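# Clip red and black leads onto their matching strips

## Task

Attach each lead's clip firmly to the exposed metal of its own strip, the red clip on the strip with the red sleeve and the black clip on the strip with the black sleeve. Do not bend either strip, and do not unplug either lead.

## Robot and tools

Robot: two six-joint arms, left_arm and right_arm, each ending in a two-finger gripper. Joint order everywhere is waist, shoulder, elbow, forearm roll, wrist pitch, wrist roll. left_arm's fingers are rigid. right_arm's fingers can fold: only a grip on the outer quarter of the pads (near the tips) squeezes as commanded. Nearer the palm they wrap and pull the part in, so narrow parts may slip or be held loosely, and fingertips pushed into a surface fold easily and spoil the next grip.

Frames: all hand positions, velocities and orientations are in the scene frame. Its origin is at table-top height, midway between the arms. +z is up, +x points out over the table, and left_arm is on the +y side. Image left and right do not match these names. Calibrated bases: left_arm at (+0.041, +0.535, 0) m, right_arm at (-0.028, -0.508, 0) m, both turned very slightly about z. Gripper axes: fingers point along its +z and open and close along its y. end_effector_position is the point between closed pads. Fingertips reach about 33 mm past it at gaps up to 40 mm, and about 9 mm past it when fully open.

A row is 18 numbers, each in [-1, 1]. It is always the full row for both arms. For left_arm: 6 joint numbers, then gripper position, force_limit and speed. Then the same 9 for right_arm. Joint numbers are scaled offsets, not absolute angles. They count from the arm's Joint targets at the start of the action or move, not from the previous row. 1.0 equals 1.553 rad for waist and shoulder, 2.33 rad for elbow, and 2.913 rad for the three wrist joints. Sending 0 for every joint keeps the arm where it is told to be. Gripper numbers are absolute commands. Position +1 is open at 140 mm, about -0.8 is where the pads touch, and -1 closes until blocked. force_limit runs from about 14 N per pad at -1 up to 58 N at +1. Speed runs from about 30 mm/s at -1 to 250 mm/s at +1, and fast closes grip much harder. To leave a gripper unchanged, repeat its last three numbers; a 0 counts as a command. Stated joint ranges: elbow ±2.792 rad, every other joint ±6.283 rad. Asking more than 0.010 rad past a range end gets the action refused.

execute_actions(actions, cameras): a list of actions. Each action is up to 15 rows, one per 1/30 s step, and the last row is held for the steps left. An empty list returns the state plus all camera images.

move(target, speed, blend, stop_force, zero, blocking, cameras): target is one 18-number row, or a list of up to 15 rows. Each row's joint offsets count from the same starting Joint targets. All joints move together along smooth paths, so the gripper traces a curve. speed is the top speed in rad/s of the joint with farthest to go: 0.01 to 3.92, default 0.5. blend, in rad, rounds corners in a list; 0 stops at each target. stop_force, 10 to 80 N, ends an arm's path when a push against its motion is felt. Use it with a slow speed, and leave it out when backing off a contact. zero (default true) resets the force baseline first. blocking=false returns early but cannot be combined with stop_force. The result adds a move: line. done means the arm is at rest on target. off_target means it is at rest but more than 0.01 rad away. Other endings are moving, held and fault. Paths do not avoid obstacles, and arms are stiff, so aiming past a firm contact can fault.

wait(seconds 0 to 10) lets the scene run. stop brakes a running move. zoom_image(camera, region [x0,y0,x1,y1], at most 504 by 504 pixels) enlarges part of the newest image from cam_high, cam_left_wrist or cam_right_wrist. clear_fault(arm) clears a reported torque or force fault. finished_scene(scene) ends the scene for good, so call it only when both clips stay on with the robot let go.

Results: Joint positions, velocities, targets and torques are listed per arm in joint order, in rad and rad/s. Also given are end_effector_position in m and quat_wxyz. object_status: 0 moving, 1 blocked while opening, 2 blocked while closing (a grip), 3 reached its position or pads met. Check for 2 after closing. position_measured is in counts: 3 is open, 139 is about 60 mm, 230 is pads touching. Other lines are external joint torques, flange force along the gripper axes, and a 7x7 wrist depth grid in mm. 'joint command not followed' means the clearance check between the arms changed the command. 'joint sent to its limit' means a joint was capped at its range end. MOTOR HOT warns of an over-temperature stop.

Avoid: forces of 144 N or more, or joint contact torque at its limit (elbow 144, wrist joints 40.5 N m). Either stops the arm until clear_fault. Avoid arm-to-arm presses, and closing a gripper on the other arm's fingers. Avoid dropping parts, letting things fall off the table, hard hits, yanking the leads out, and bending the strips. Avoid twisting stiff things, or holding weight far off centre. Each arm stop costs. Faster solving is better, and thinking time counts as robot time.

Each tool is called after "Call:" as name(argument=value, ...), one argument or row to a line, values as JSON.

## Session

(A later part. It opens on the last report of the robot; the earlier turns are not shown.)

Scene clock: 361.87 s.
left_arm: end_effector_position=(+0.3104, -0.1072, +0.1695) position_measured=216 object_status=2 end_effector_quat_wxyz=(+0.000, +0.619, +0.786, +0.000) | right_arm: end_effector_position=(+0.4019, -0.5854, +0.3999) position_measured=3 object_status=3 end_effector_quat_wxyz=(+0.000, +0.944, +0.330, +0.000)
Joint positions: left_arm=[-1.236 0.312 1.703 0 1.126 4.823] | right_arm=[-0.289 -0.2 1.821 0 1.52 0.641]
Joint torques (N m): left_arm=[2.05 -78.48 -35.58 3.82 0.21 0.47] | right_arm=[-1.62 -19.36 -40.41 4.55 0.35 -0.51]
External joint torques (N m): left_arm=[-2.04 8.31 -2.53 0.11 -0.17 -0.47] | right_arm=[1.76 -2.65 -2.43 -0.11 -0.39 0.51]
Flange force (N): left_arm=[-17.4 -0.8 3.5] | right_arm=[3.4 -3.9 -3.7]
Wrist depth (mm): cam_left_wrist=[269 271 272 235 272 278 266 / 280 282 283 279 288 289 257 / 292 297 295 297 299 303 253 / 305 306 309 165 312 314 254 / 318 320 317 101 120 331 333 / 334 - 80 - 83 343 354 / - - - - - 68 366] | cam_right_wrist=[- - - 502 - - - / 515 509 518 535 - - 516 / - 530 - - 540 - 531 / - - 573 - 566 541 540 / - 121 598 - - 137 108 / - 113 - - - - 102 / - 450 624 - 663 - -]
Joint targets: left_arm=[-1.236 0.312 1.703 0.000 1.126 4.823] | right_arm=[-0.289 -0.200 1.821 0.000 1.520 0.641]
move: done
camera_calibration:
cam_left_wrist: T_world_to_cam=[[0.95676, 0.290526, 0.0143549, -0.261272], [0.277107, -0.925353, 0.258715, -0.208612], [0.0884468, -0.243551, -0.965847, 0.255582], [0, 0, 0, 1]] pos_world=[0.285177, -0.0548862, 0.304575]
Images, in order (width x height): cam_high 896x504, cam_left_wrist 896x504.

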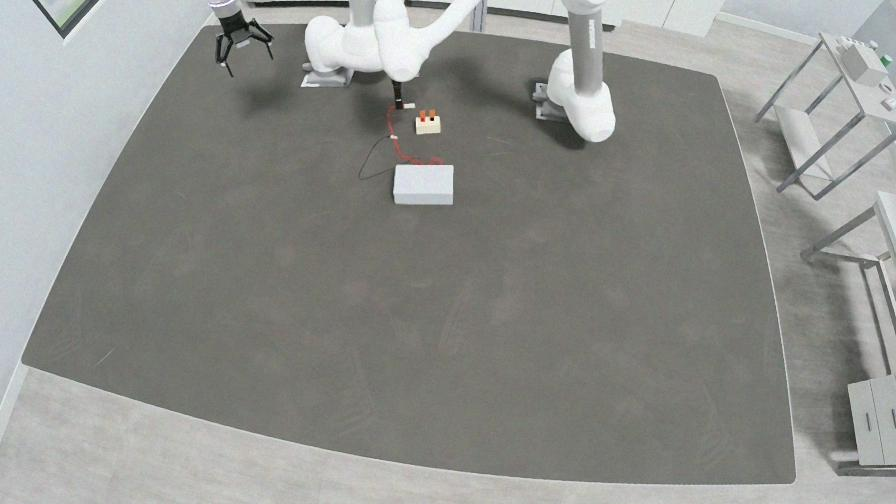

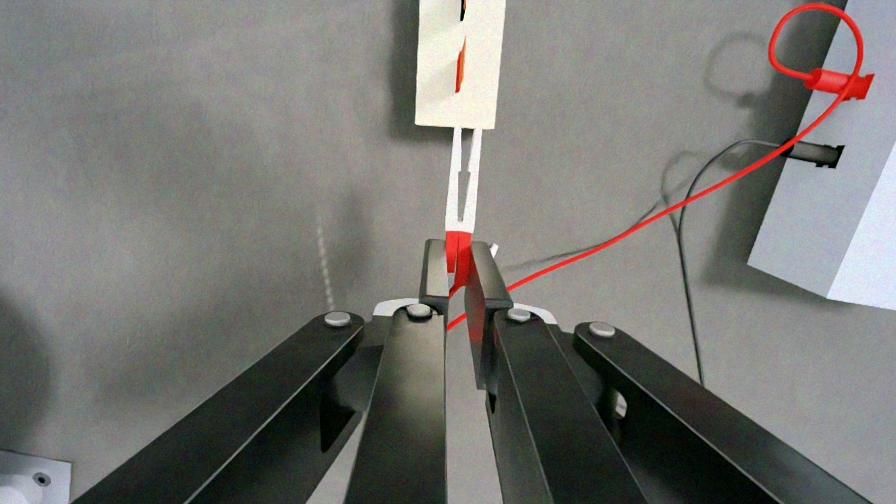

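Call:
move(
  target=[0.0001,0.024,0.0299,0,-0.0367,0.0001,-1,-1,-1,0,0,0,0,0,0,1,1,1],
  speed=0.15,
  cameras=["cam_left_wrist","cam_high"],
)

Call:
zoom_image(
  camera="cam_left_wrist",
  region=[390, 0, 550, 160],
)

Call:
zoom_image(
  camera="cam_high",
  region=[390, 80, 460, 150],
)

Scene clock: 390.60 s.
left_arm: end_effector_position=(+0.3082, -0.1008, +0.1096) position_measured=216 object_status=2 end_effector_quat_wxyz=(+0.000, +0.619, +0.785, +0.000) | right_arm: end_effector_position=(+0.4019, -0.5854, +0.3999) position_measured=3 object_status=3 end_effector_quat_wxyz=(+0.000, +0.944, +0.330, +0.000)
Joint positions: left_arm=[-1.236 0.349 1.773 0 1.019 4.824] | right_arm=[-0.289 -0.2 1.821 0 1.52 0.641]
Joint torques (N m): left_arm=[2.2 -80.29 -33.79 3.66 0.25 0.4] | right_arm=[-1.78 -19.2 -40.41 4.56 0.36 -0.56]
External joint torques (N m): left_arm=[-2.21 8.5 -2.21 0.05 -0.21 -0.41] | right_arm=[1.82 -3.19 -2.45 -0.13 -0.38 0.56]
Flange force (N): left_arm=[-16.5 -1.2 5.8] | right_arm=[3.1 -4.8 -3.8]
Wrist depth (mm): cam_left_wrist=[216 217 219 180 221 222 223 / 224 226 227 187 229 231 234 / 234 236 237 239 241 242 241 / 244 247 249 245 250 254 242 / 257 257 255 101 104 265 267 / 267 69 80 - 83 275 279 / - - - - - 68 294] | cam_right_wrist=[498 495 - - - - - / 518 - 517 516 512 - - / 528 - 538 545 520 523 539 / - 560 - - 554 555 - / - 122 - - 573 138 108 / - 113 - - 611 616 102 / - 456 644 - 679 621 -]
Joint targets: left_arm=[-1.236 0.349 1.773 0.000 1.019 4.824] | right_arm=[-0.289 -0.200 1.821 0.000 1.520 0.641]
move: done
camera_calibration:
cam_left_wrist: T_world_to_cam=[[0.956829, 0.290298, 0.0143222, -0.260161], [0.276898, -0.925424, 0.258684, -0.186611], [0.0883495, -0.24355, -0.965856, 0.199487], [0, 0, 0, 1]] pos_world=[0.282977, -0.0485855, 0.244675]
Images, in order (width x height): cam_high 896x504, cam_left_wrist 896x504.

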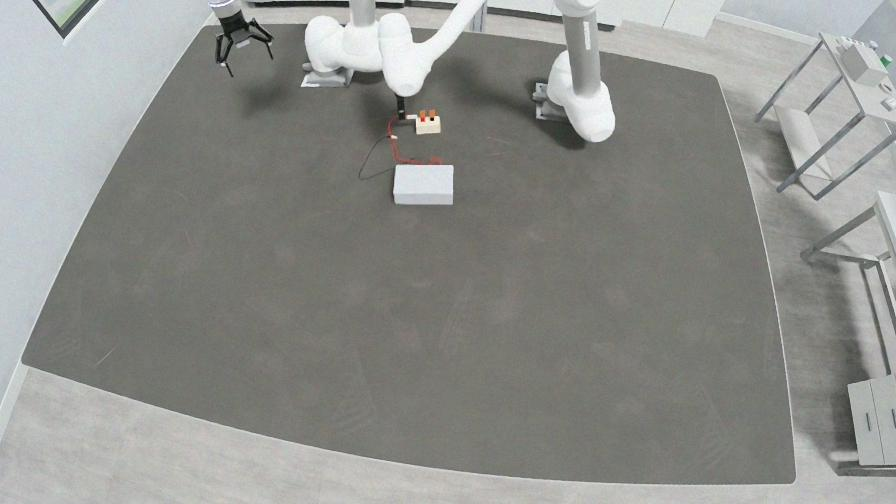

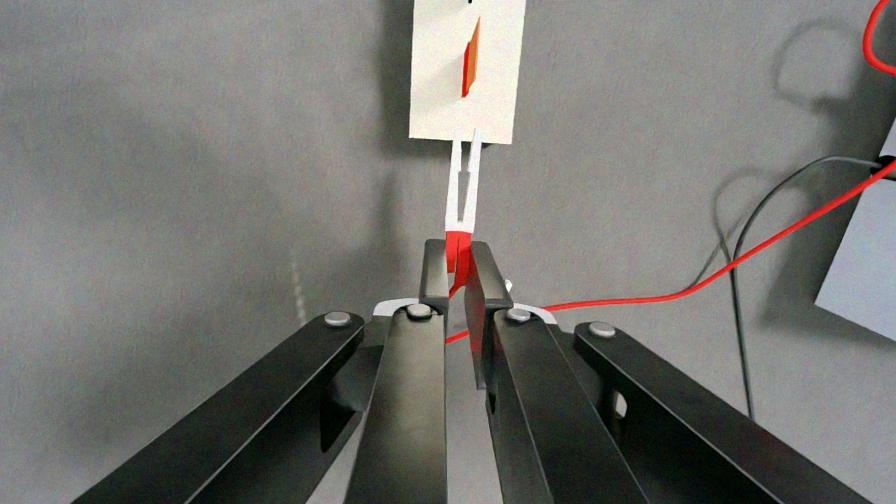

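Scaled by 3.150 from the camera's 896x504 image, which has a finer 1280x720 frame.

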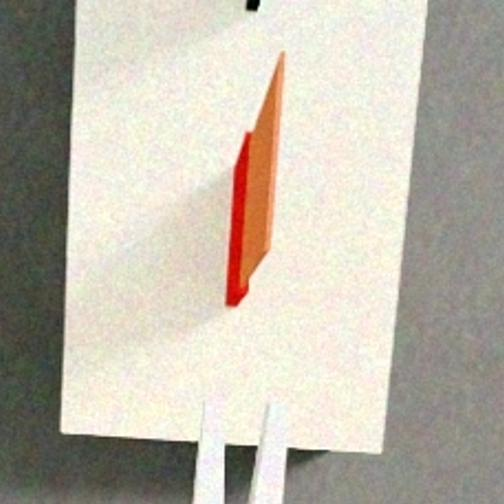

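Scaled by 7.200 from the camera's 896x504 image, which has a finer 1280x720 frame.

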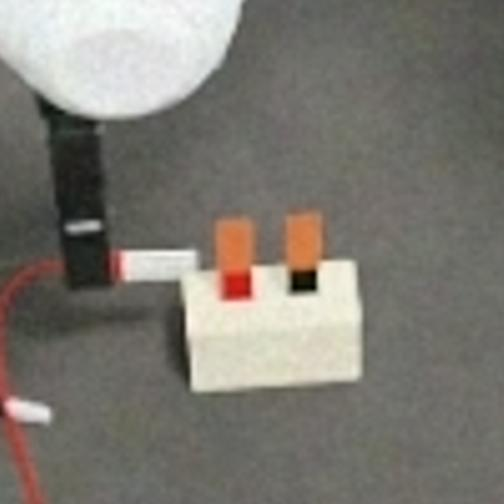

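Call:
move(
  target=[0.003,-0.0247,0.0236,0,-0.0057,0.0016,-1,-1,-1,0,0,0,0,0,0,1,1,1],
  speed=0.04,
  stop_force=12,
  cameras=["cam_left_wrist","cam_high"],
)

Call:
zoom_image(
  camera="cam_left_wrist",
  region=[390, 80, 550, 240],
)

Call:
zoom_image(
  camera="cam_high",
  region=[390, 80, 460, 150],
)

Scene clock: 408.67 s.
left_arm: end_effector_position=(+0.3016, -0.0738, +0.1094) position_measured=216 object_status=2 end_effector_quat_wxyz=(+0.000, +0.619, +0.785, +0.000) | right_arm: end_effector_position=(+0.4019, -0.5854, +0.3999) position_measured=3 object_status=3 end_effector_quat_wxyz=(+0.000, +0.944, +0.330, +0.000)
Joint positions: left_arm=[-1.231 0.311 1.828 0 1.002 4.828] | right_arm=[-0.289 -0.2 1.821 0 1.52 0.641]
Joint torques (N m): left_arm=[2.3 -75.51 -32.98 3.69 0.19 0.35] | right_arm=[-1.74 -19.35 -40.49 4.57 0.32 -0.55]
External joint torques (N m): left_arm=[-2.23 7.69 -2.61 -0.02 -0.14 -0.35] | right_arm=[1.85 -2.72 -2.37 -0.12 -0.36 0.55]
Flange force (N): left_arm=[-16.1 -1.2 4.9] | right_arm=[3.5 -4.3 -3.7]
Wrist depth (mm): cam_left_wrist=[216 217 218 179 220 223 223 / 225 226 227 186 230 232 233 / 234 236 238 194 240 242 242 / 245 246 247 165 252 253 249 / 256 258 254 101 105 265 251 / 267 69 80 - 83 274 281 / - - - - - 68 293] | cam_right_wrist=[- - 498 495 494 - 492 / - - 526 - 521 - 483 / - - - 559 - 543 - / - 547 - - 562 549 576 / - 122 - 562 - 137 108 / - 113 - - - - 102 / - 452 - 686 653 - -]
Joint targets: left_arm=[-1.231 0.311 1.828 0.000 1.002 4.828] | right_arm=[-0.289 -0.200 1.821 0.000 1.520 0.641]
move: done
camera_calibration:
cam_left_wrist: T_world_to_cam=[[0.95683, 0.290296, 0.0143228, -0.261806], [0.276896, -0.925425, 0.258684, -0.15968], [0.0883495, -0.24355, -0.965856, 0.206468], [0, 0, 0, 1]] pos_world=[0.276477, -0.0214855, 0.244475]
Images, in order (width x height): cam_high 896x504, cam_left_wrist 896x504.

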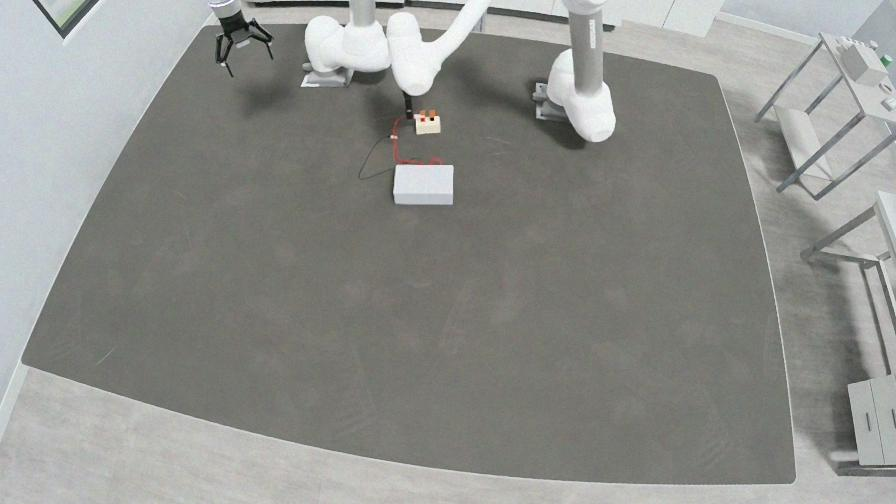

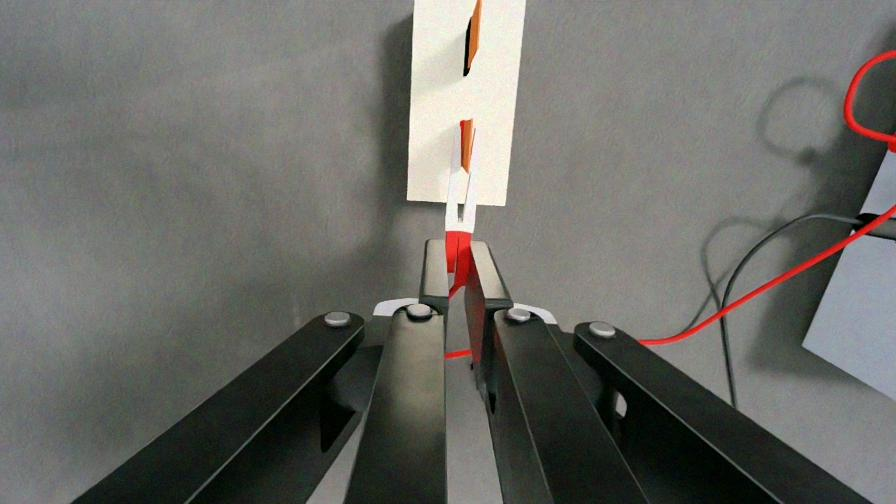

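Scaled by 3.150 from the camera's 896x504 image, which has a finer 1280x720 frame.

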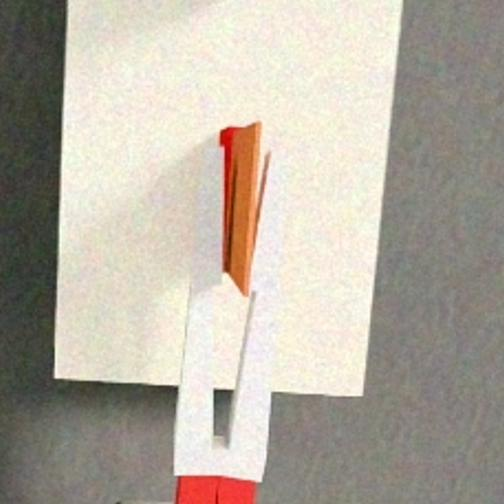

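Scaled by 7.200 from the camera's 896x504 image, which has a finer 1280x720 frame.

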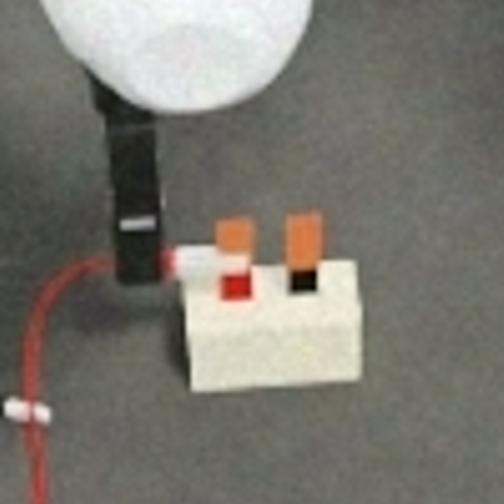

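Call:
move(
  target=[0,-0.0019,-0.0012,0,0.002,0,-1,-1,-1,0,0,0,0,0,0,1,1,1],
  speed=0.1,
)

Call:
move(
  target=[0,0,0,0,0,0,-0.4,-1,-1,0,0,0,0,0,0,1,1,1],
  cameras=["cam_left_wrist","cam_high"],
)

Call:
zoom_image(
  camera="cam_left_wrist",
  region=[370, 60, 570, 260],
)

Call:
zoom_image(
  camera="cam_high",
  region=[390, 80, 460, 150],
)

Scene clock: 425.67 s.
left_arm: end_effector_position=(+0.3016, -0.0738, +0.1126) position_measured=216 object_status=2 end_effector_quat_wxyz=(+0.000, +0.619, +0.785, +0.000) | right_arm: end_effector_position=(+0.4019, -0.5854, +0.3999) position_measured=3 object_status=3 end_effector_quat_wxyz=(+0.000, +0.944, +0.330, +0.000)
Joint positions: left_arm=[-1.231 0.308 1.825 0 1.008 4.828] | right_arm=[-0.289 -0.2 1.821 0 1.52 0.641]
Joint torques (N m): left_arm=[2.49 -75.41 -32.99 3.65 0.36 0.34] | right_arm=[-1.63 -19.41 -40.41 4.56 0.33 -0.54]
External joint torques (N m): left_arm=[-2.5 8.14 -2.72 0.03 -0.32 -0.34] | right_arm=[1.78 -2.85 -2.5 -0.11 -0.36 0.54]
Flange force (N): left_arm=[-16.9 -1.5 5.4] | right_arm=[3.4 -4.2 -3.9]
Wrist depth (mm): cam_left_wrist=[222 219 222 182 224 224 227 / 227 229 230 191 233 234 236 / 238 239 240 198 245 247 244 / 248 250 251 248 255 256 254 / 261 261 258 101 120 268 251 / 272 69 80 - 83 277 284 / - - - - - 68 295] | cam_right_wrist=[511 497 491 501 483 - 494 / - - - 505 518 - - / - - 529 - 545 537 547 / 557 561 549 - - - - / - 122 - 601 - 138 108 / - 112 - 613 - - 102 / - 454 - 650 660 - -]
Joint targets: left_arm=[-1.231 0.308 1.825 0.000 1.008 4.828] | right_arm=[-0.289 -0.200 1.821 0.000 1.520 0.641]
move: done

Scene clock: 426.70 s.
left_arm: end_effector_position=(+0.3016, -0.0738, +0.1126) position_measured=179 object_status=0 end_effector_quat_wxyz=(+0.000, +0.619, +0.785, +0.000) | right_arm: end_effector_position=(+0.4019, -0.5854, +0.3999) position_measured=3 object_status=3 end_effector_quat_wxyz=(+0.000, +0.944, +0.330, +0.000)
Joint positions: left_arm=[-1.231 0.308 1.825 0 1.008 4.828] | right_arm=[-0.289 -0.2 1.821 0 1.52 0.641]
Joint torques (N m): left_arm=[1.86 -75.37 -33.04 3.62 0.17 0.41] | right_arm=[-1.67 -19.52 -40.44 4.55 0.34 -0.51]
External joint torques (N m): left_arm=[-1.85 7.8 -2.69 0.05 -0.12 -0.42] | right_arm=[1.67 -2.05 -2.27 -0.13 -0.39 0.51]
Flange force (N): left_arm=[-16.4 -0.7 4.8] | right_arm=[3.8 -3.2 -3.4]
Wrist depth (mm): cam_left_wrist=[219 219 222 182 223 225 227 / 228 229 230 191 233 235 236 / 238 238 240 198 243 245 245 / 248 250 250 165 253 256 254 / 261 259 94 259 122 267 252 / 269 - - 278 75 95 283 / - - - 294 - - 293] | cam_right_wrist=[497 513 485 - - 474 483 / 532 - - - - 519 - / - 531 - 555 - 543 535 / 573 565 - 572 - 547 545 / - 122 - - 589 137 108 / - 113 - 622 - - 102 / - 449 - 652 - - -]
Joint targets: left_arm=[-1.231 0.308 1.825 0.000 1.008 4.828] | right_arm=[-0.289 -0.200 1.821 0.000 1.520 0.641]
move: done
camera_calibration:
cam_left_wrist: T_world_to_cam=[[0.956835, 0.290277, 0.0143587, -0.261863], [0.276877, -0.925456, 0.258594, -0.160481], [0.0883522, -0.243456, -0.965879, 0.209566], [0, 0, 0, 1]] pos_world=[0.276477, -0.0214855, 0.247675]
Images, in order (width x height): cam_high 896x504, cam_left_wrist 896x504.

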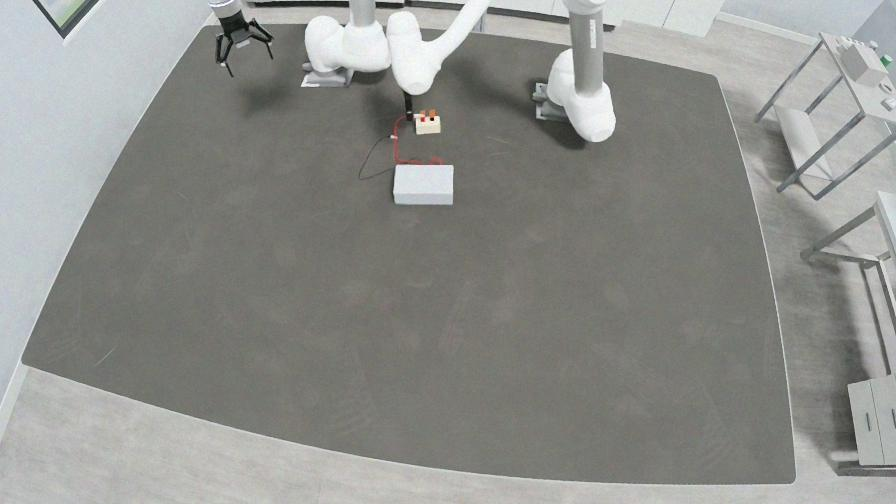

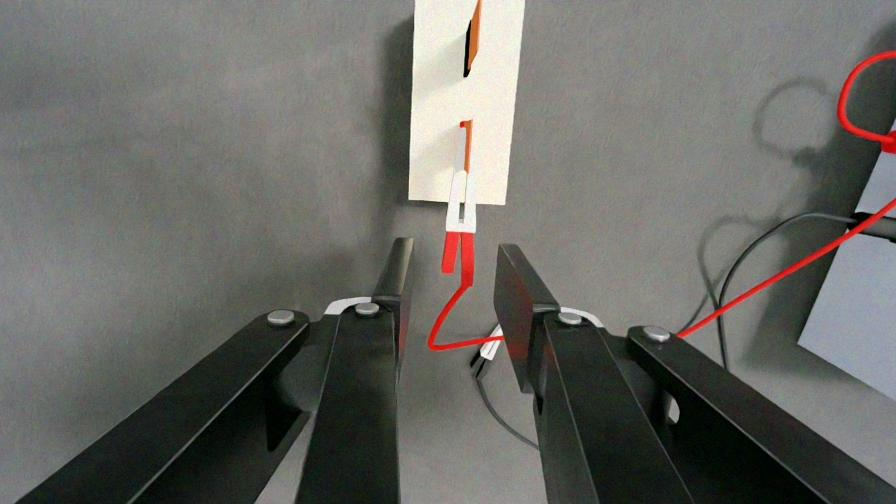

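Scaled by 2.520 from the camera's 896x504 image, which has a finer 1280x720 frame.

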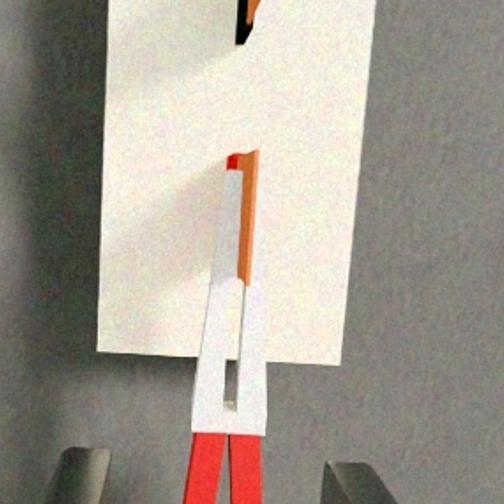

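Scaled by 7.200 from the camera's 896x504 image, which has a finer 1280x720 frame.

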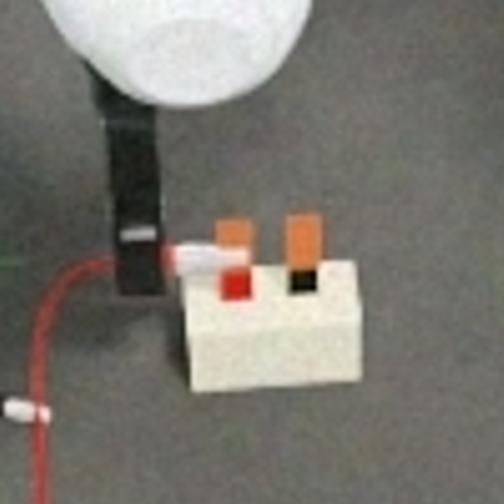

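Call:
move(
  target=[0,-0.0651,-0.0677,0,0.0888,0,-0.4,-1,-1,0,0,0,0,0,0,1,1,1],
  speed=0.25,
  cameras=["cam_left_wrist","cam_high"],
)

Call:
zoom_image(
  camera="cam_left_wrist",
  region=[430, 180, 630, 380],
)

Call:
zoom_image(
  camera="cam_high",
  region=[350, 80, 490, 200],
)

Scene clock: 436.93 s.
left_arm: end_effector_position=(+0.3017, -0.0738, +0.2595) position_measured=179 object_status=3 end_effector_quat_wxyz=(+0.000, +0.619, +0.786, +0.000) | right_arm: end_effector_position=(+0.4019, -0.5854, +0.3999) position_measured=3 object_status=3 end_effector_quat_wxyz=(+0.000, +0.944, +0.330, +0.000)
Joint positions: left_arm=[-1.231 0.207 1.667 0 1.267 4.828] | right_arm=[-0.289 -0.2 1.821 0 1.52 0.641]
Joint torques (N m): left_arm=[2.41 -69.23 -36.81 4.04 -0.03 0.34] | right_arm=[-1.84 -19.31 -40.44 4.55 0.35 -0.51]
External joint torques (N m): left_arm=[-2.42 7.51 -3.49 0.11 0.07 -0.34] | right_arm=[1.87 -2.52 -2.23 -0.13 -0.38 0.51]
Flange force (N): left_arm=[-18.6 -1.1 -0.9] | right_arm=[3.6 -4.1 -3.4]
Wrist depth (mm): cam_left_wrist=[350 350 352 353 356 360 327 / 362 365 366 363 371 369 311 / 378 380 383 385 388 381 323 / 395 395 398 398 404 370 338 / 406 410 94 417 121 427 432 / 264 - - 424 75 95 454 / - - - 467 - - 469] | cam_right_wrist=[- 508 503 498 - - 497 / - 514 519 - - - 512 / 529 547 543 - 538 - 559 / 562 581 536 560 568 - - / 460 121 578 583 - 137 108 / - 113 - - 606 609 102 / - 456 - - 652 609 94]
Joint targets: left_arm=[-1.231 0.207 1.667 0.000 1.267 4.828] | right_arm=[-0.289 -0.200 1.821 0.000 1.520 0.641]
move: done
camera_calibration:
cam_left_wrist: T_world_to_cam=[[0.956823, 0.290316, 0.0143858, -0.263978], [0.276889, -0.925395, 0.2588, -0.198552], [0.0884462, -0.243642, -0.965824, 0.351401], [0, 0, 0, 1]] pos_world=[0.276477, -0.0214855, 0.394575]
Images, in order (width x height): cam_high 896x504, cam_left_wrist 896x504.

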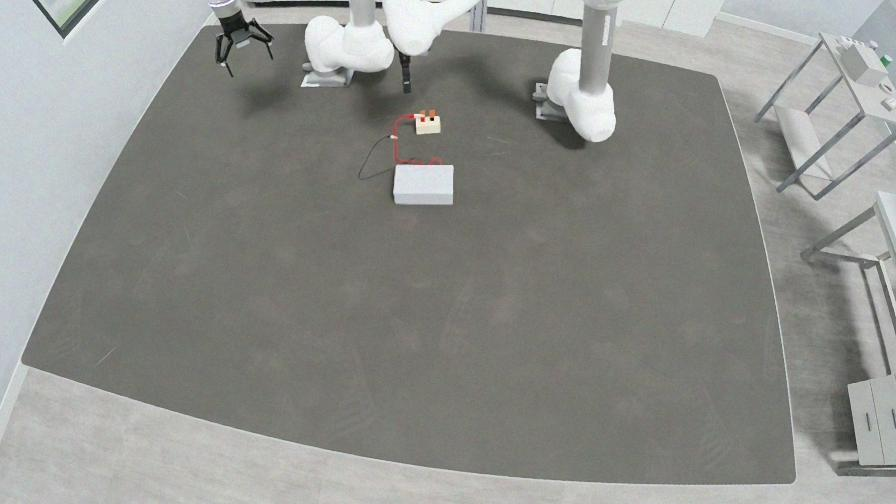

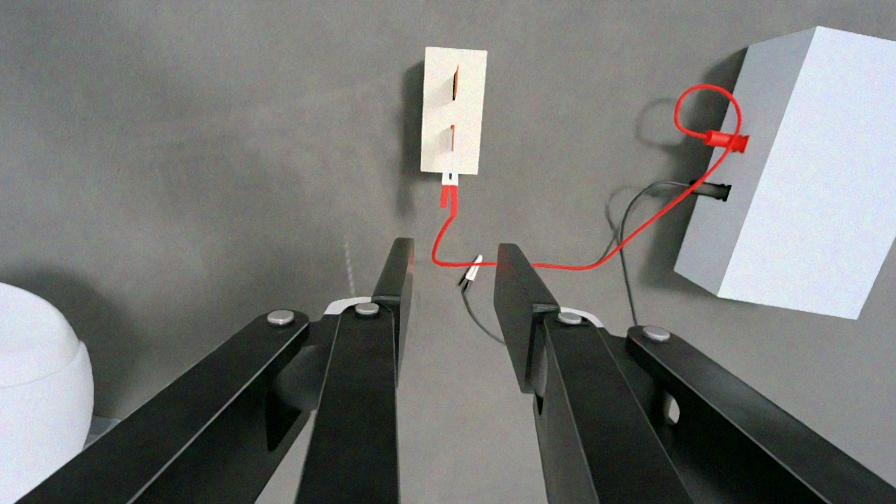

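Scaled by 2.520 from the camera's 896x504 image, which has a finer 1280x720 frame.

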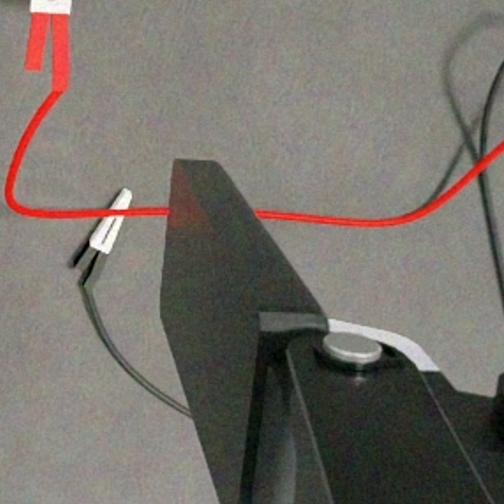

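Scaled by 3.600 from the camera's 896x504 image, which has a finer 1280x720 frame.

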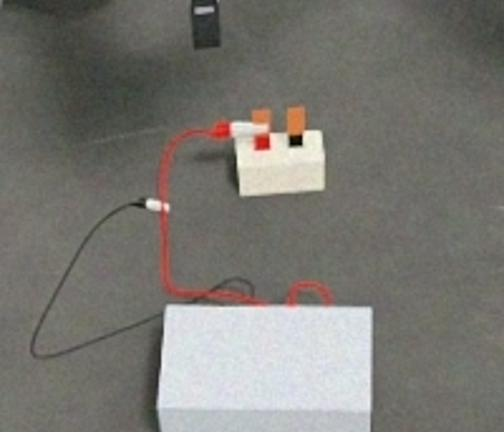

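Call:
move(
  target=[0.0104,0.1637,-0.0091,0,-0.08,0.1297,-0.4,-1,-1,0,0,0,0,0,0,1,1,1],
  speed=0.4,
  cameras=["cam_left_wrist"],
)

Call:
zoom_image(
  camera="cam_left_wrist",
  region=[370, 130, 570, 330],
)

Scene clock: 470.90 s.
left_arm: end_effector_position=(+0.3458, -0.1586, +0.0894) position_measured=179 object_status=3 end_effector_quat_wxyz=(+0.000, +0.750, +0.661, +0.000) | right_arm: end_effector_position=(+0.4019, -0.5854, +0.3999) position_measured=3 object_status=3 end_effector_quat_wxyz=(+0.000, +0.944, +0.330, +0.000)
Joint positions: left_arm=[-1.215 0.461 1.646 0 1.034 5.206] | right_arm=[-0.289 -0.2 1.821 0 1.52 0.641]
Joint torques (N m): left_arm=[2.11 -91.86 -33.59 3.72 -0.01 0.54] | right_arm=[-1.31 -19.39 -40.5 4.55 0.36 -0.54]
External joint torques (N m): left_arm=[-2.06 8.83 -2.79 0.04 0.04 -0.54] | right_arm=[1.24 -2.14 -2.09 -0.14 -0.4 0.54]
Flange force (N): left_arm=[-17.4 6.4 5.1] | right_arm=[2.8 -3.0 -3.1]
Wrist depth (mm): cam_left_wrist=[198 199 200 201 202 204 204 / 206 208 209 210 211 212 213 / 216 216 217 219 220 222 223 / 225 226 227 226 229 231 233 / 235 234 94 237 122 241 244 / 244 - - 252 75 95 256 / - - - 264 - - 67] | cam_right_wrist=[- - - - - 535 - / - - - 536 - - - / 547 528 - 527 546 - 513 / 573 - 598 - 542 148 - / - 122 587 - 598 138 108 / - 113 597 - - - 102 / - 459 608 - - 653 -]
Joint targets: left_arm=[-1.215 0.461 1.646 0.000 1.034 5.206] | right_arm=[-0.289 -0.200 1.821 0.000 1.520 0.641]
move: done
camera_calibration:
cam_left_wrist: T_world_to_cam=[[0.997657, -0.0668722, 0.0144339, -0.349988], [-0.068328, -0.963539, 0.258697, -0.131879], [-0.00339201, -0.259077, -0.965851, 0.191858], [0, 0, 0, 1]] pos_world=[0.340808, -0.100769, 0.224475]
Images, in order (width x height): cam_left_wrist 896x504.

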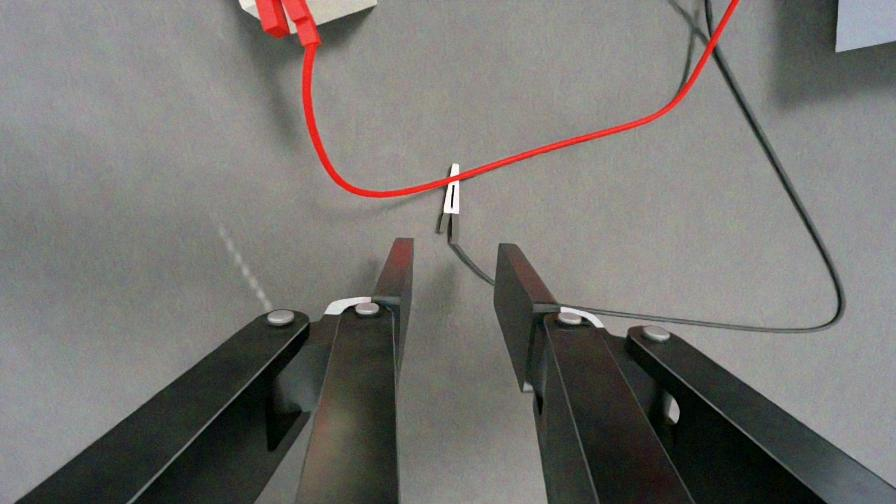

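Scaled by 2.520 from the camera's 896x504 image, which has a finer 1280x720 frame.

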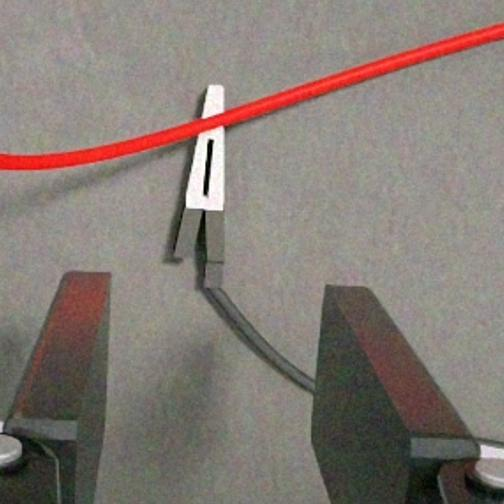

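Call:
move(
  target=[-0.002,0.0258,0.0132,0,-0.0243,0.0037,-0.4,-1,-1,0,0,0,0,0,0,1,1,1],
  speed=0.2,
)

Call:
move(
  target=[0,0.0091,0.0041,0,-0.0081,0,-0.4,-1,-1,0,0,0,0,0,0,1,1,1],
  speed=0.015,
  stop_force=10,
  cameras=["cam_left_wrist"],
)

Call:
zoom_image(
  camera="cam_left_wrist",
  region=[370, 130, 570, 330],
)

Scene clock: 498.63 s.
left_arm: end_effector_position=(+0.3439, -0.1601, +0.0446) position_measured=179 object_status=3 end_effector_quat_wxyz=(+0.000, +0.755, +0.656, +0.000) | right_arm: end_effector_position=(+0.4019, -0.5854, +0.3999) position_measured=3 object_status=3 end_effector_quat_wxyz=(+0.000, +0.944, +0.330, +0.000)
Joint positions: left_arm=[-1.218 0.501 1.677 0 0.963 5.217] | right_arm=[-0.289 -0.2 1.821 0 1.52 0.641]
Joint torques (N m): left_arm=[2.37 -93.14 -32.18 3.52 -0.01 0.4] | right_arm=[-2.07 -19.51 -40.49 4.58 0.33 -0.51]
External joint torques (N m): left_arm=[-2.35 7.98 -2.64 0.08 0.04 -0.4] | right_arm=[2.18 -2.54 -2.37 -0.14 -0.37 0.51]
Flange force (N): left_arm=[-15.8 5.4 5.6] | right_arm=[4.3 -4.5 -3.6]
Wrist depth (mm): cam_left_wrist=[158 158 160 160 162 162 163 / 165 166 165 168 169 170 170 / 172 173 172 172 176 177 178 / 180 180 180 179 184 185 186 / 188 187 94 190 121 193 196 / 195 - - 201 75 95 205 / - - - 212 - - 67] | cam_right_wrist=[498 - 504 497 498 489 491 / - - - - 523 498 513 / 545 - 535 535 538 525 - / - - 562 563 - 541 - / 460 122 594 - - 137 108 / - 113 615 622 628 - 102 / - 455 630 - - - -]
Joint targets: left_arm=[-1.218 0.501 1.677 0.000 0.963 5.217] | right_arm=[-0.289 -0.200 1.821 0.000 1.520 0.641]
move: done

Scene clock: 500.27 s.
left_arm: end_effector_position=(+0.3439, -0.1601, +0.0349) position_measured=179 object_status=3 end_effector_quat_wxyz=(+0.000, +0.755, +0.656, +0.000) | right_arm: end_effector_position=(+0.4019, -0.5854, +0.3999) position_measured=3 object_status=3 end_effector_quat_wxyz=(+0.000, +0.944, +0.330, +0.000)
Joint positions: left_arm=[-1.218 0.511 1.683 0 0.948 5.217] | right_arm=[-0.289 -0.2 1.821 0 1.52 0.641]
Joint torques (N m): left_arm=[0.81 -76.16 -25.34 2.94 -2.01 0.44] | right_arm=[-1.76 -19.09 -40.4 4.56 0.31 -0.54]
External joint torques (N m): left_arm=[-0.81 -9.39 -9.04 0.61 2.04 -0.44] | right_arm=[1.83 -2.94 -2.37 -0.13 -0.35 0.54]
Flange force (N): left_arm=[-8.7 3.4 -17.7] | right_arm=[3.3 -4.5 -3.7]
Wrist depth (mm): cam_left_wrist=[150 151 151 152 153 154 154 / 156 156 157 158 159 160 161 / 164 163 163 163 167 167 168 / 170 170 171 171 172 176 176 / 178 177 94 180 121 183 185 / 184 - - 190 75 85 194 / - - - 200 - - 200] | cam_right_wrist=[- 488 - 522 - 490 497 / - - - 520 520 518 - / - 550 539 550 543 535 - / - - 567 554 568 - 567 / - 122 - - 573 138 108 / - 113 - - - - 102 / - 449 - - - 677 -]
Joint targets: left_arm=[-1.218 0.511 1.683 0.000 0.948 5.217] | right_arm=[-0.289 -0.200 1.821 0.000 1.520 0.641]
move: contact (left_arm)
camera_calibration:
cam_left_wrist: T_world_to_cam=[[0.996618, -0.080893, 0.0144281, -0.349221], [-0.0818685, -0.962517, 0.258569, -0.114552], [-0.00702918, -0.258876, -0.965885, 0.140096], [0, 0, 0, 1]] pos_world=[0.339646, -0.10224, 0.169975]
Images, in order (width x height): cam_left_wrist 896x504.

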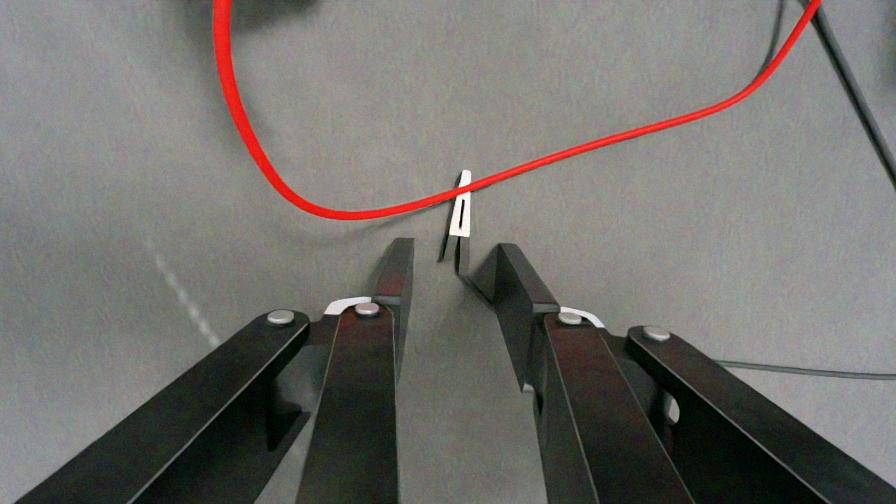

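Scaled by 2.520 from the camera's 896x504 image, which has a finer 1280x720 frame.

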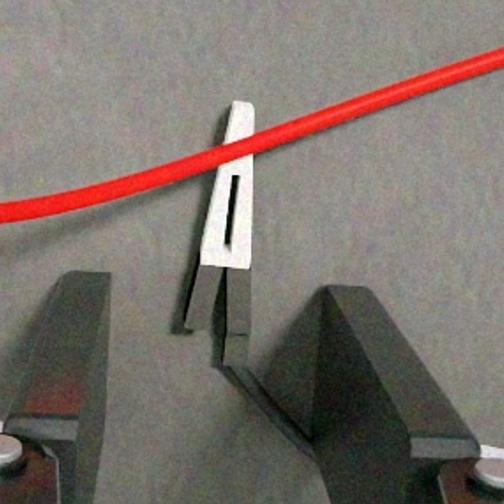

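Call:
move(
  target=[0,-0.0009,-0.0002,0,0.0005,0,-0.4,-1,-1,0,0,0,0,0,0,1,1,1],
  speed=0.1,
)

Call:
move(
  target=[0,0,0,0,0,0,-1,-1,-1,0,0,0,0,0,0,1,1,1],
)

Call:
wait(
  seconds=1,
  cameras=["cam_left_wrist"],
)

Call:
zoom_image(
  camera="cam_left_wrist",
  region=[370, 130, 570, 330],
)

Scene clock: 514.20 s.
left_arm: end_effector_position=(+0.3439, -0.1601, +0.0361) position_measured=179 object_status=3 end_effector_quat_wxyz=(+0.000, +0.755, +0.656, +0.000) | right_arm: end_effector_position=(+0.4019, -0.5854, +0.3999) position_measured=3 object_status=3 end_effector_quat_wxyz=(+0.000, +0.944, +0.330, +0.000)
Joint positions: left_arm=[-1.218 0.509 1.683 0 0.949 5.217] | right_arm=[-0.289 -0.2 1.821 0 1.52 0.641]
Joint torques (N m): left_arm=[2.14 -94.21 -31.89 3.5 0.18 0.36] | right_arm=[-1.77 -19.24 -40.52 4.55 0.35 -0.56]
External joint torques (N m): left_arm=[-2.09 8.89 -2.44 0.05 -0.14 -0.36] | right_arm=[1.83 -2.3 -2.04 -0.14 -0.38 0.56]
Flange force (N): left_arm=[-16.1 6.0 7.1] | right_arm=[3.7 -4.1 -3.0]
Wrist depth (mm): cam_left_wrist=[150 152 152 152 154 154 155 / 157 157 158 159 161 161 162 / 163 164 164 165 168 168 169 / 171 172 172 171 173 176 177 / 178 178 94 180 121 185 186 / 185 - - 191 75 95 195 / - - - 202 - - 202] | cam_right_wrist=[- 501 507 479 497 494 - / - - - - - - 535 / - - - - - - 528 / - - 562 557 - 556 572 / - 122 627 555 599 138 108 / - 113 605 - 618 - 103 / - 460 665 - 637 - -]
Joint targets: left_arm=[-1.218 0.509 1.683 0.000 0.949 5.217] | right_arm=[-0.289 -0.200 1.821 0.000 1.520 0.641]
move: done

Scene clock: 515.37 s.
left_arm: end_effector_position=(+0.3439, -0.1601, +0.0361) position_measured=219 object_status=0 end_effector_quat_wxyz=(+0.000, +0.755, +0.656, +0.000) | right_arm: end_effector_position=(+0.4019, -0.5854, +0.3999) position_measured=3 object_status=3 end_effector_quat_wxyz=(+0.000, +0.944, +0.330, +0.000)
Joint positions: left_arm=[-1.218 0.509 1.683 0 0.949 5.217] | right_arm=[-0.289 -0.2 1.821 0 1.52 0.641]
Joint torques (N m): left_arm=[2.73 -93.3 -31.56 3.65 0.14 0.44] | right_arm=[-1.77 -19.29 -40.4 4.56 0.34 -0.5]
External joint torques (N m): left_arm=[-2.69 7.95 -2.81 -0.1 -0.11 -0.44] | right_arm=[1.88 -2.31 -2.22 -0.14 -0.38 0.5]
Flange force (N): left_arm=[-16.1 5.1 5.9] | right_arm=[3.8 -3.9 -3.3]
Wrist depth (mm): cam_left_wrist=[151 152 152 153 153 154 155 / 157 157 158 159 160 161 162 / 164 164 164 165 167 168 169 / 171 172 173 172 175 176 177 / 179 180 177 98 102 185 186 / 188 185 79 - 83 192 196 / - - - - - 68 204] | cam_right_wrist=[486 502 - 492 513 - - / - - - 519 - - - / - - 535 - - - - / 549 - 557 - 589 147 560 / - 121 573 - - 137 114 / - 113 624 601 - 611 102 / - 467 640 - - - -]
Joint targets: left_arm=[-1.218 0.509 1.683 0.000 0.949 5.217] | right_arm=[-0.289 -0.200 1.821 0.000 1.520 0.641]
move: done

Scene clock: 516.37 s.
left_arm: end_effector_position=(+0.3439, -0.1601, +0.0361) position_measured=219 object_status=2 end_effector_quat_wxyz=(+0.000, +0.755, +0.656, +0.000) | right_arm: end_effector_position=(+0.4019, -0.5854, +0.3999) position_measured=3 object_status=3 end_effector_quat_wxyz=(+0.000, +0.944, +0.330, +0.000)
Joint positions: left_arm=[-1.218 0.509 1.683 0 0.949 5.217] | right_arm=[-0.289 -0.2 1.821 0 1.52 0.641]
Joint torques (N m): left_arm=[2.51 -93.36 -31.7 3.48 0.05 0.37] | right_arm=[-1.71 -19.24 -40.48 4.54 0.34 -0.52]
External joint torques (N m): left_arm=[-2.49 8.09 -2.6 0.06 -0.02 -0.37] | right_arm=[1.77 -2.53 -2.33 -0.1 -0.38 0.52]
Flange force (N): left_arm=[-15.8 5.3 6.0] | right_arm=[3.5 -3.9 -3.5]
Wrist depth (mm): cam_left_wrist=[150 152 152 153 154 154 155 / 157 157 158 159 160 161 162 / 163 164 164 165 167 168 169 / 171 172 173 171 175 176 177 / 179 179 178 98 103 185 186 / 187 185 83 - 84 191 196 / - - - - - 68 204] | cam_right_wrist=[505 - - 493 489 - 493 / - 528 - 526 500 510 - / - - 545 - - - 537 / 555 532 - - - - 565 / - 122 593 - - 137 108 / - 112 - 627 636 612 102 / - 451 - 648 - - 94]
Joint targets: left_arm=[-1.218 0.509 1.683 0.000 0.949 5.217] | right_arm=[-0.289 -0.200 1.821 0.000 1.520 0.641]
Tool commands: left_gripper/position=-1.0 left_gripper/force_limit=-1.0 left_gripper/speed=-1.0 right_gripper/position=+1.0 right_gripper/force_limit=+1.0 right_gripper/speed=+1.0
wait: 1.00 s; at rest by 0.17 s
camera_calibration:
cam_left_wrist: T_world_to_cam=[[0.996619, -0.0808613, 0.0145577, -0.349249], [-0.0818686, -0.962413, 0.258958, -0.114821], [-0.00692918, -0.259274, -0.965779, 0.141187], [0, 0, 0, 1]] pos_world=[0.339646, -0.10214, 0.171174]
Images, in order (width x height): cam_left_wrist 896x504.

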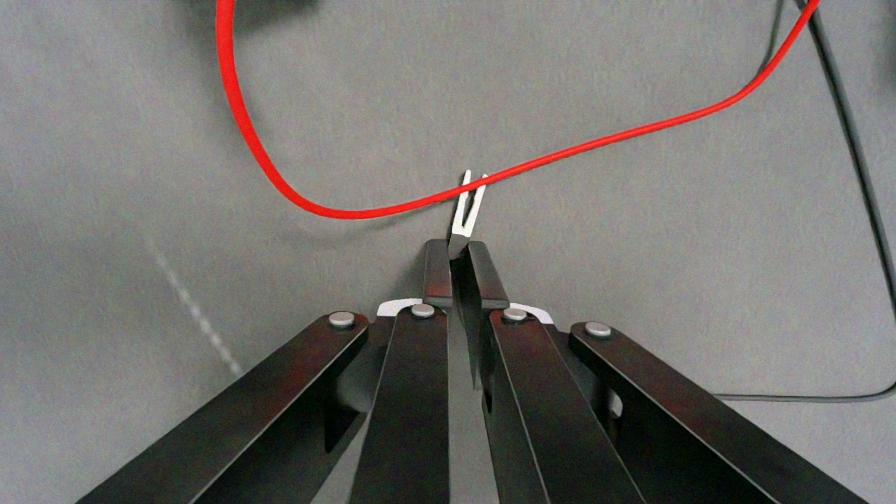

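Scaled by 2.520 from the camera's 896x504 image, which has a finer 1280x720 frame.

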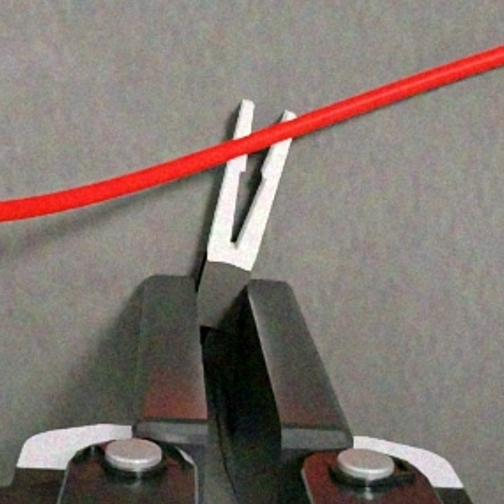

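Call:
move(
  target=[-0.0126,0.0234,-0.0274,0,0.0097,-0.0067,-1,-1,-1,0,0,0,0,0,0,1,1,1],
  speed=0.1,
  cameras=["cam_left_wrist"],
)

Scene clock: 554.43 s.
left_arm: end_effector_position=(+0.3397, -0.1921, +0.0374) position_measured=219 object_status=2 end_effector_quat_wxyz=(+0.000, +0.755, +0.656, +0.000) | right_arm: end_effector_position=(+0.4019, -0.5854, +0.3999) position_measured=3 object_status=3 end_effector_quat_wxyz=(+0.000, +0.944, +0.330, +0.000)
Joint positions: left_arm=[-1.238 0.545 1.619 0 0.977 5.197] | right_arm=[-0.289 -0.2 1.821 0 1.52 0.641]
Joint torques (N m): left_arm=[1.94 -98.01 -32.2 3.56 0.11 0.35] | right_arm=[-1.9 -19.06 -40.53 4.56 0.33 -0.54]
External joint torques (N m): left_arm=[-1.87 8.72 -2.77 0.05 -0.06 -0.35] | right_arm=[1.84 -2.66 -2.29 -0.13 -0.38 0.54]
Flange force (N): left_arm=[-16.8 6.5 6.2] | right_arm=[3.5 -4.3 -3.5]
Wrist depth (mm): cam_left_wrist=[152 153 153 154 154 156 157 / 158 159 161 161 162 162 163 / 164 165 166 167 169 170 170 / 172 173 174 172 176 178 179 / 180 181 179 98 103 186 187 / 189 186 83 - 84 193 201 / - - - - - 68 200] | cam_right_wrist=[- 478 521 493 - - - / - 509 - 514 528 - 510 / 530 - 539 546 - - 555 / - 555 549 - 555 561 - / 459 122 594 601 582 138 114 / - 113 606 594 608 609 102 / - 456 - - - - -]
Joint targets: left_arm=[-1.238 0.545 1.619 0.000 0.977 5.197] | right_arm=[-0.289 -0.200 1.821 0.000 1.520 0.641]
move: done
camera_calibration:
cam_left_wrist: T_world_to_cam=[[0.996618, -0.0809234, 0.0143062, -0.347651], [-0.0818684, -0.962597, 0.258273, -0.146399], [-0.0071292, -0.25857, -0.965966, 0.134261], [0, 0, 0, 1]] pos_world=[0.335446, -0.13434, 0.172476]
Images, in order (width x height): cam_left_wrist 896x504.

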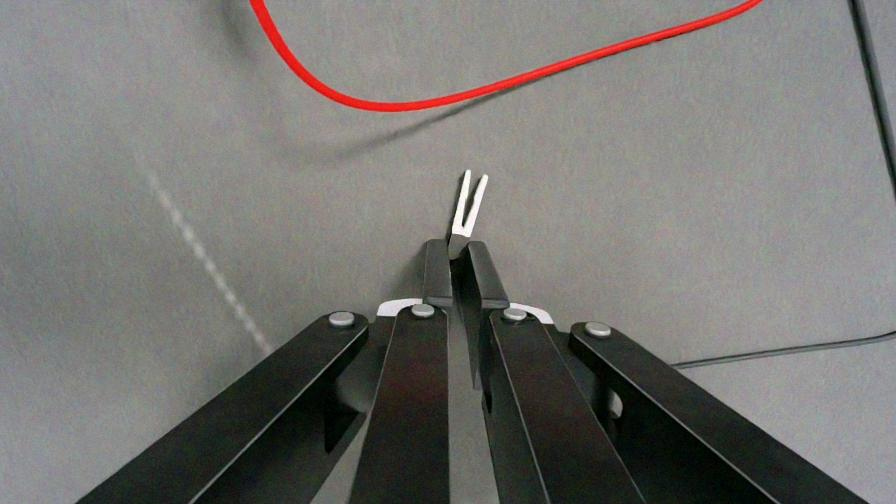

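Call:
move(
  target=[
    [0,-0.0881,-0.0799,0,0.1108,0,-1,-1,-1,0,0,0,0,0,0,1,1,1],
    [0.1343,-0.2485,0.0536,0,0.0896,-0.5257,-1,-1,-1,0,0,0,0,0,0,1,1,1],
  ],
  speed=[0.3,0.6],
  blend=[0.05,0],
  cameras=["cam_high","cam_left_wrist"],
)

Call:
zoom_image(
  camera="cam_high",
  region=[350, 60, 510, 200],
)

Scene clock: 567.83 s.
left_arm: end_effector_position=(+0.4005, +0.0199, +0.2497) position_measured=219 object_status=2 end_effector_quat_wxyz=(+0.000, -0.015, +1.000, +0.000) | right_arm: end_effector_position=(+0.4019, -0.5854, +0.3999) position_measured=3 object_status=3 end_effector_quat_wxyz=(+0.000, +0.944, +0.330, +0.000)
Joint positions: left_arm=[-1.029 0.159 1.744 0 1.238 3.666] | right_arm=[-0.289 -0.2 1.821 0 1.52 0.641]
Joint torques (N m): left_arm=[2.04 -64.59 -37.22 3.96 0.14 0.49] | right_arm=[-1.81 -19.27 -40.46 4.55 0.35 -0.56]
External joint torques (N m): left_arm=[-2.03 7.97 -2.71 0.1 -0.12 -0.49] | right_arm=[1.88 -2.68 -2.31 -0.12 -0.39 0.56]
Flange force (N): left_arm=[-6.0 -16.5 1.1] | right_arm=[3.6 -4.3 -3.5]
Wrist depth (mm): cam_left_wrist=[343 341 341 308 349 349 352 / 353 355 357 360 363 364 370 / 368 371 374 374 378 382 386 / 384 387 391 386 400 399 385 / 405 404 401 98 404 417 428 / 419 - 83 - 84 436 440 / - - - - - 68 463] | cam_right_wrist=[- - - 500 - - 504 / 509 513 - 530 - - - / 547 559 - 548 524 - 536 / 559 548 - 566 - - 547 / - 122 613 565 593 137 114 / - 113 627 - - - 102 / - 453 - 640 - 634 97]
Joint targets: left_arm=[-1.029 0.159 1.744 0.000 1.238 3.666] | right_arm=[-0.289 -0.200 1.821 0.000 1.520 0.641]
move: done
camera_calibration:
cam_left_wrist: T_world_to_cam=[[-0.0878894, 0.996029, 0.0142178, 0.0187954], [0.962527, 0.08124, 0.25873, -0.431367], [0.256548, 0.0364247, -0.965845, 0.283104], [0, 0, 0, 1]] pos_world=[0.344225, 0.00601148, 0.384775]
Images, in order (width x height): cam_high 896x504, cam_left_wrist 896x504.

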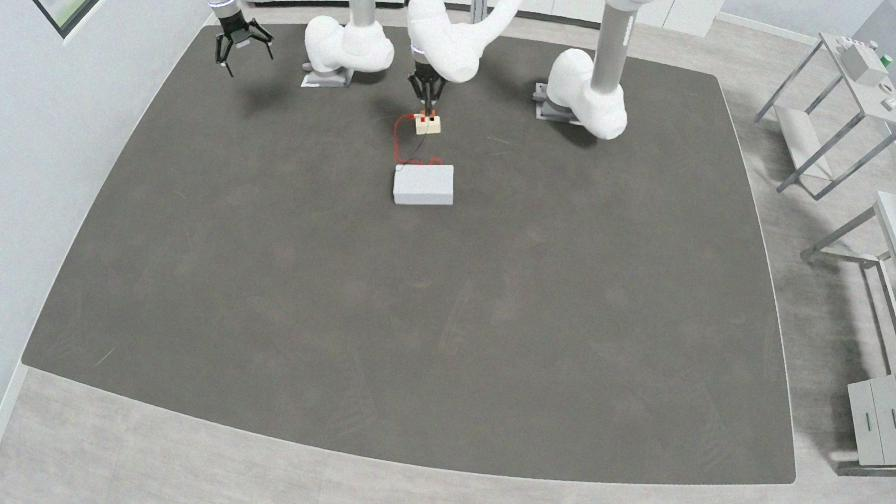

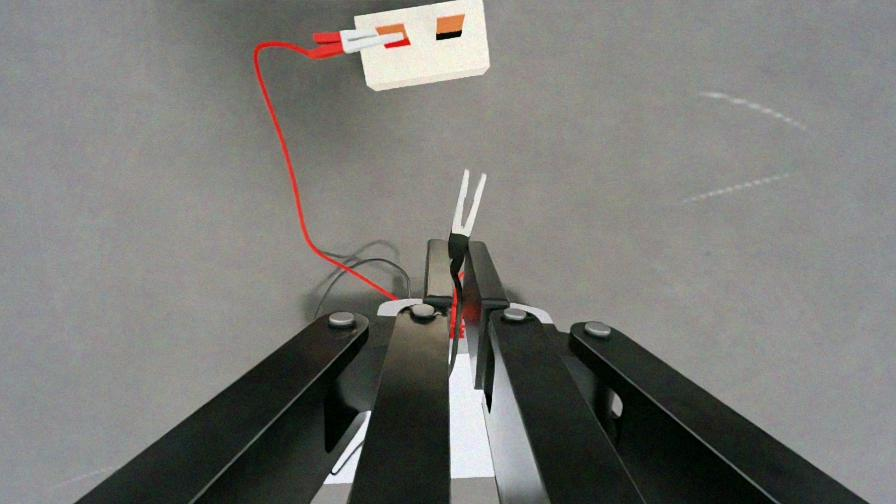

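Scaled by 3.150 from the camera's 896x504 image, which has a finer 1280x720 frame.

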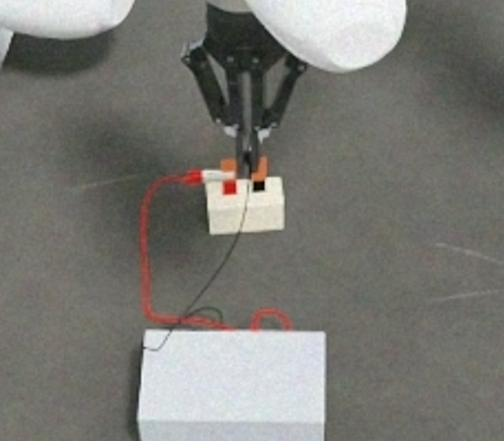

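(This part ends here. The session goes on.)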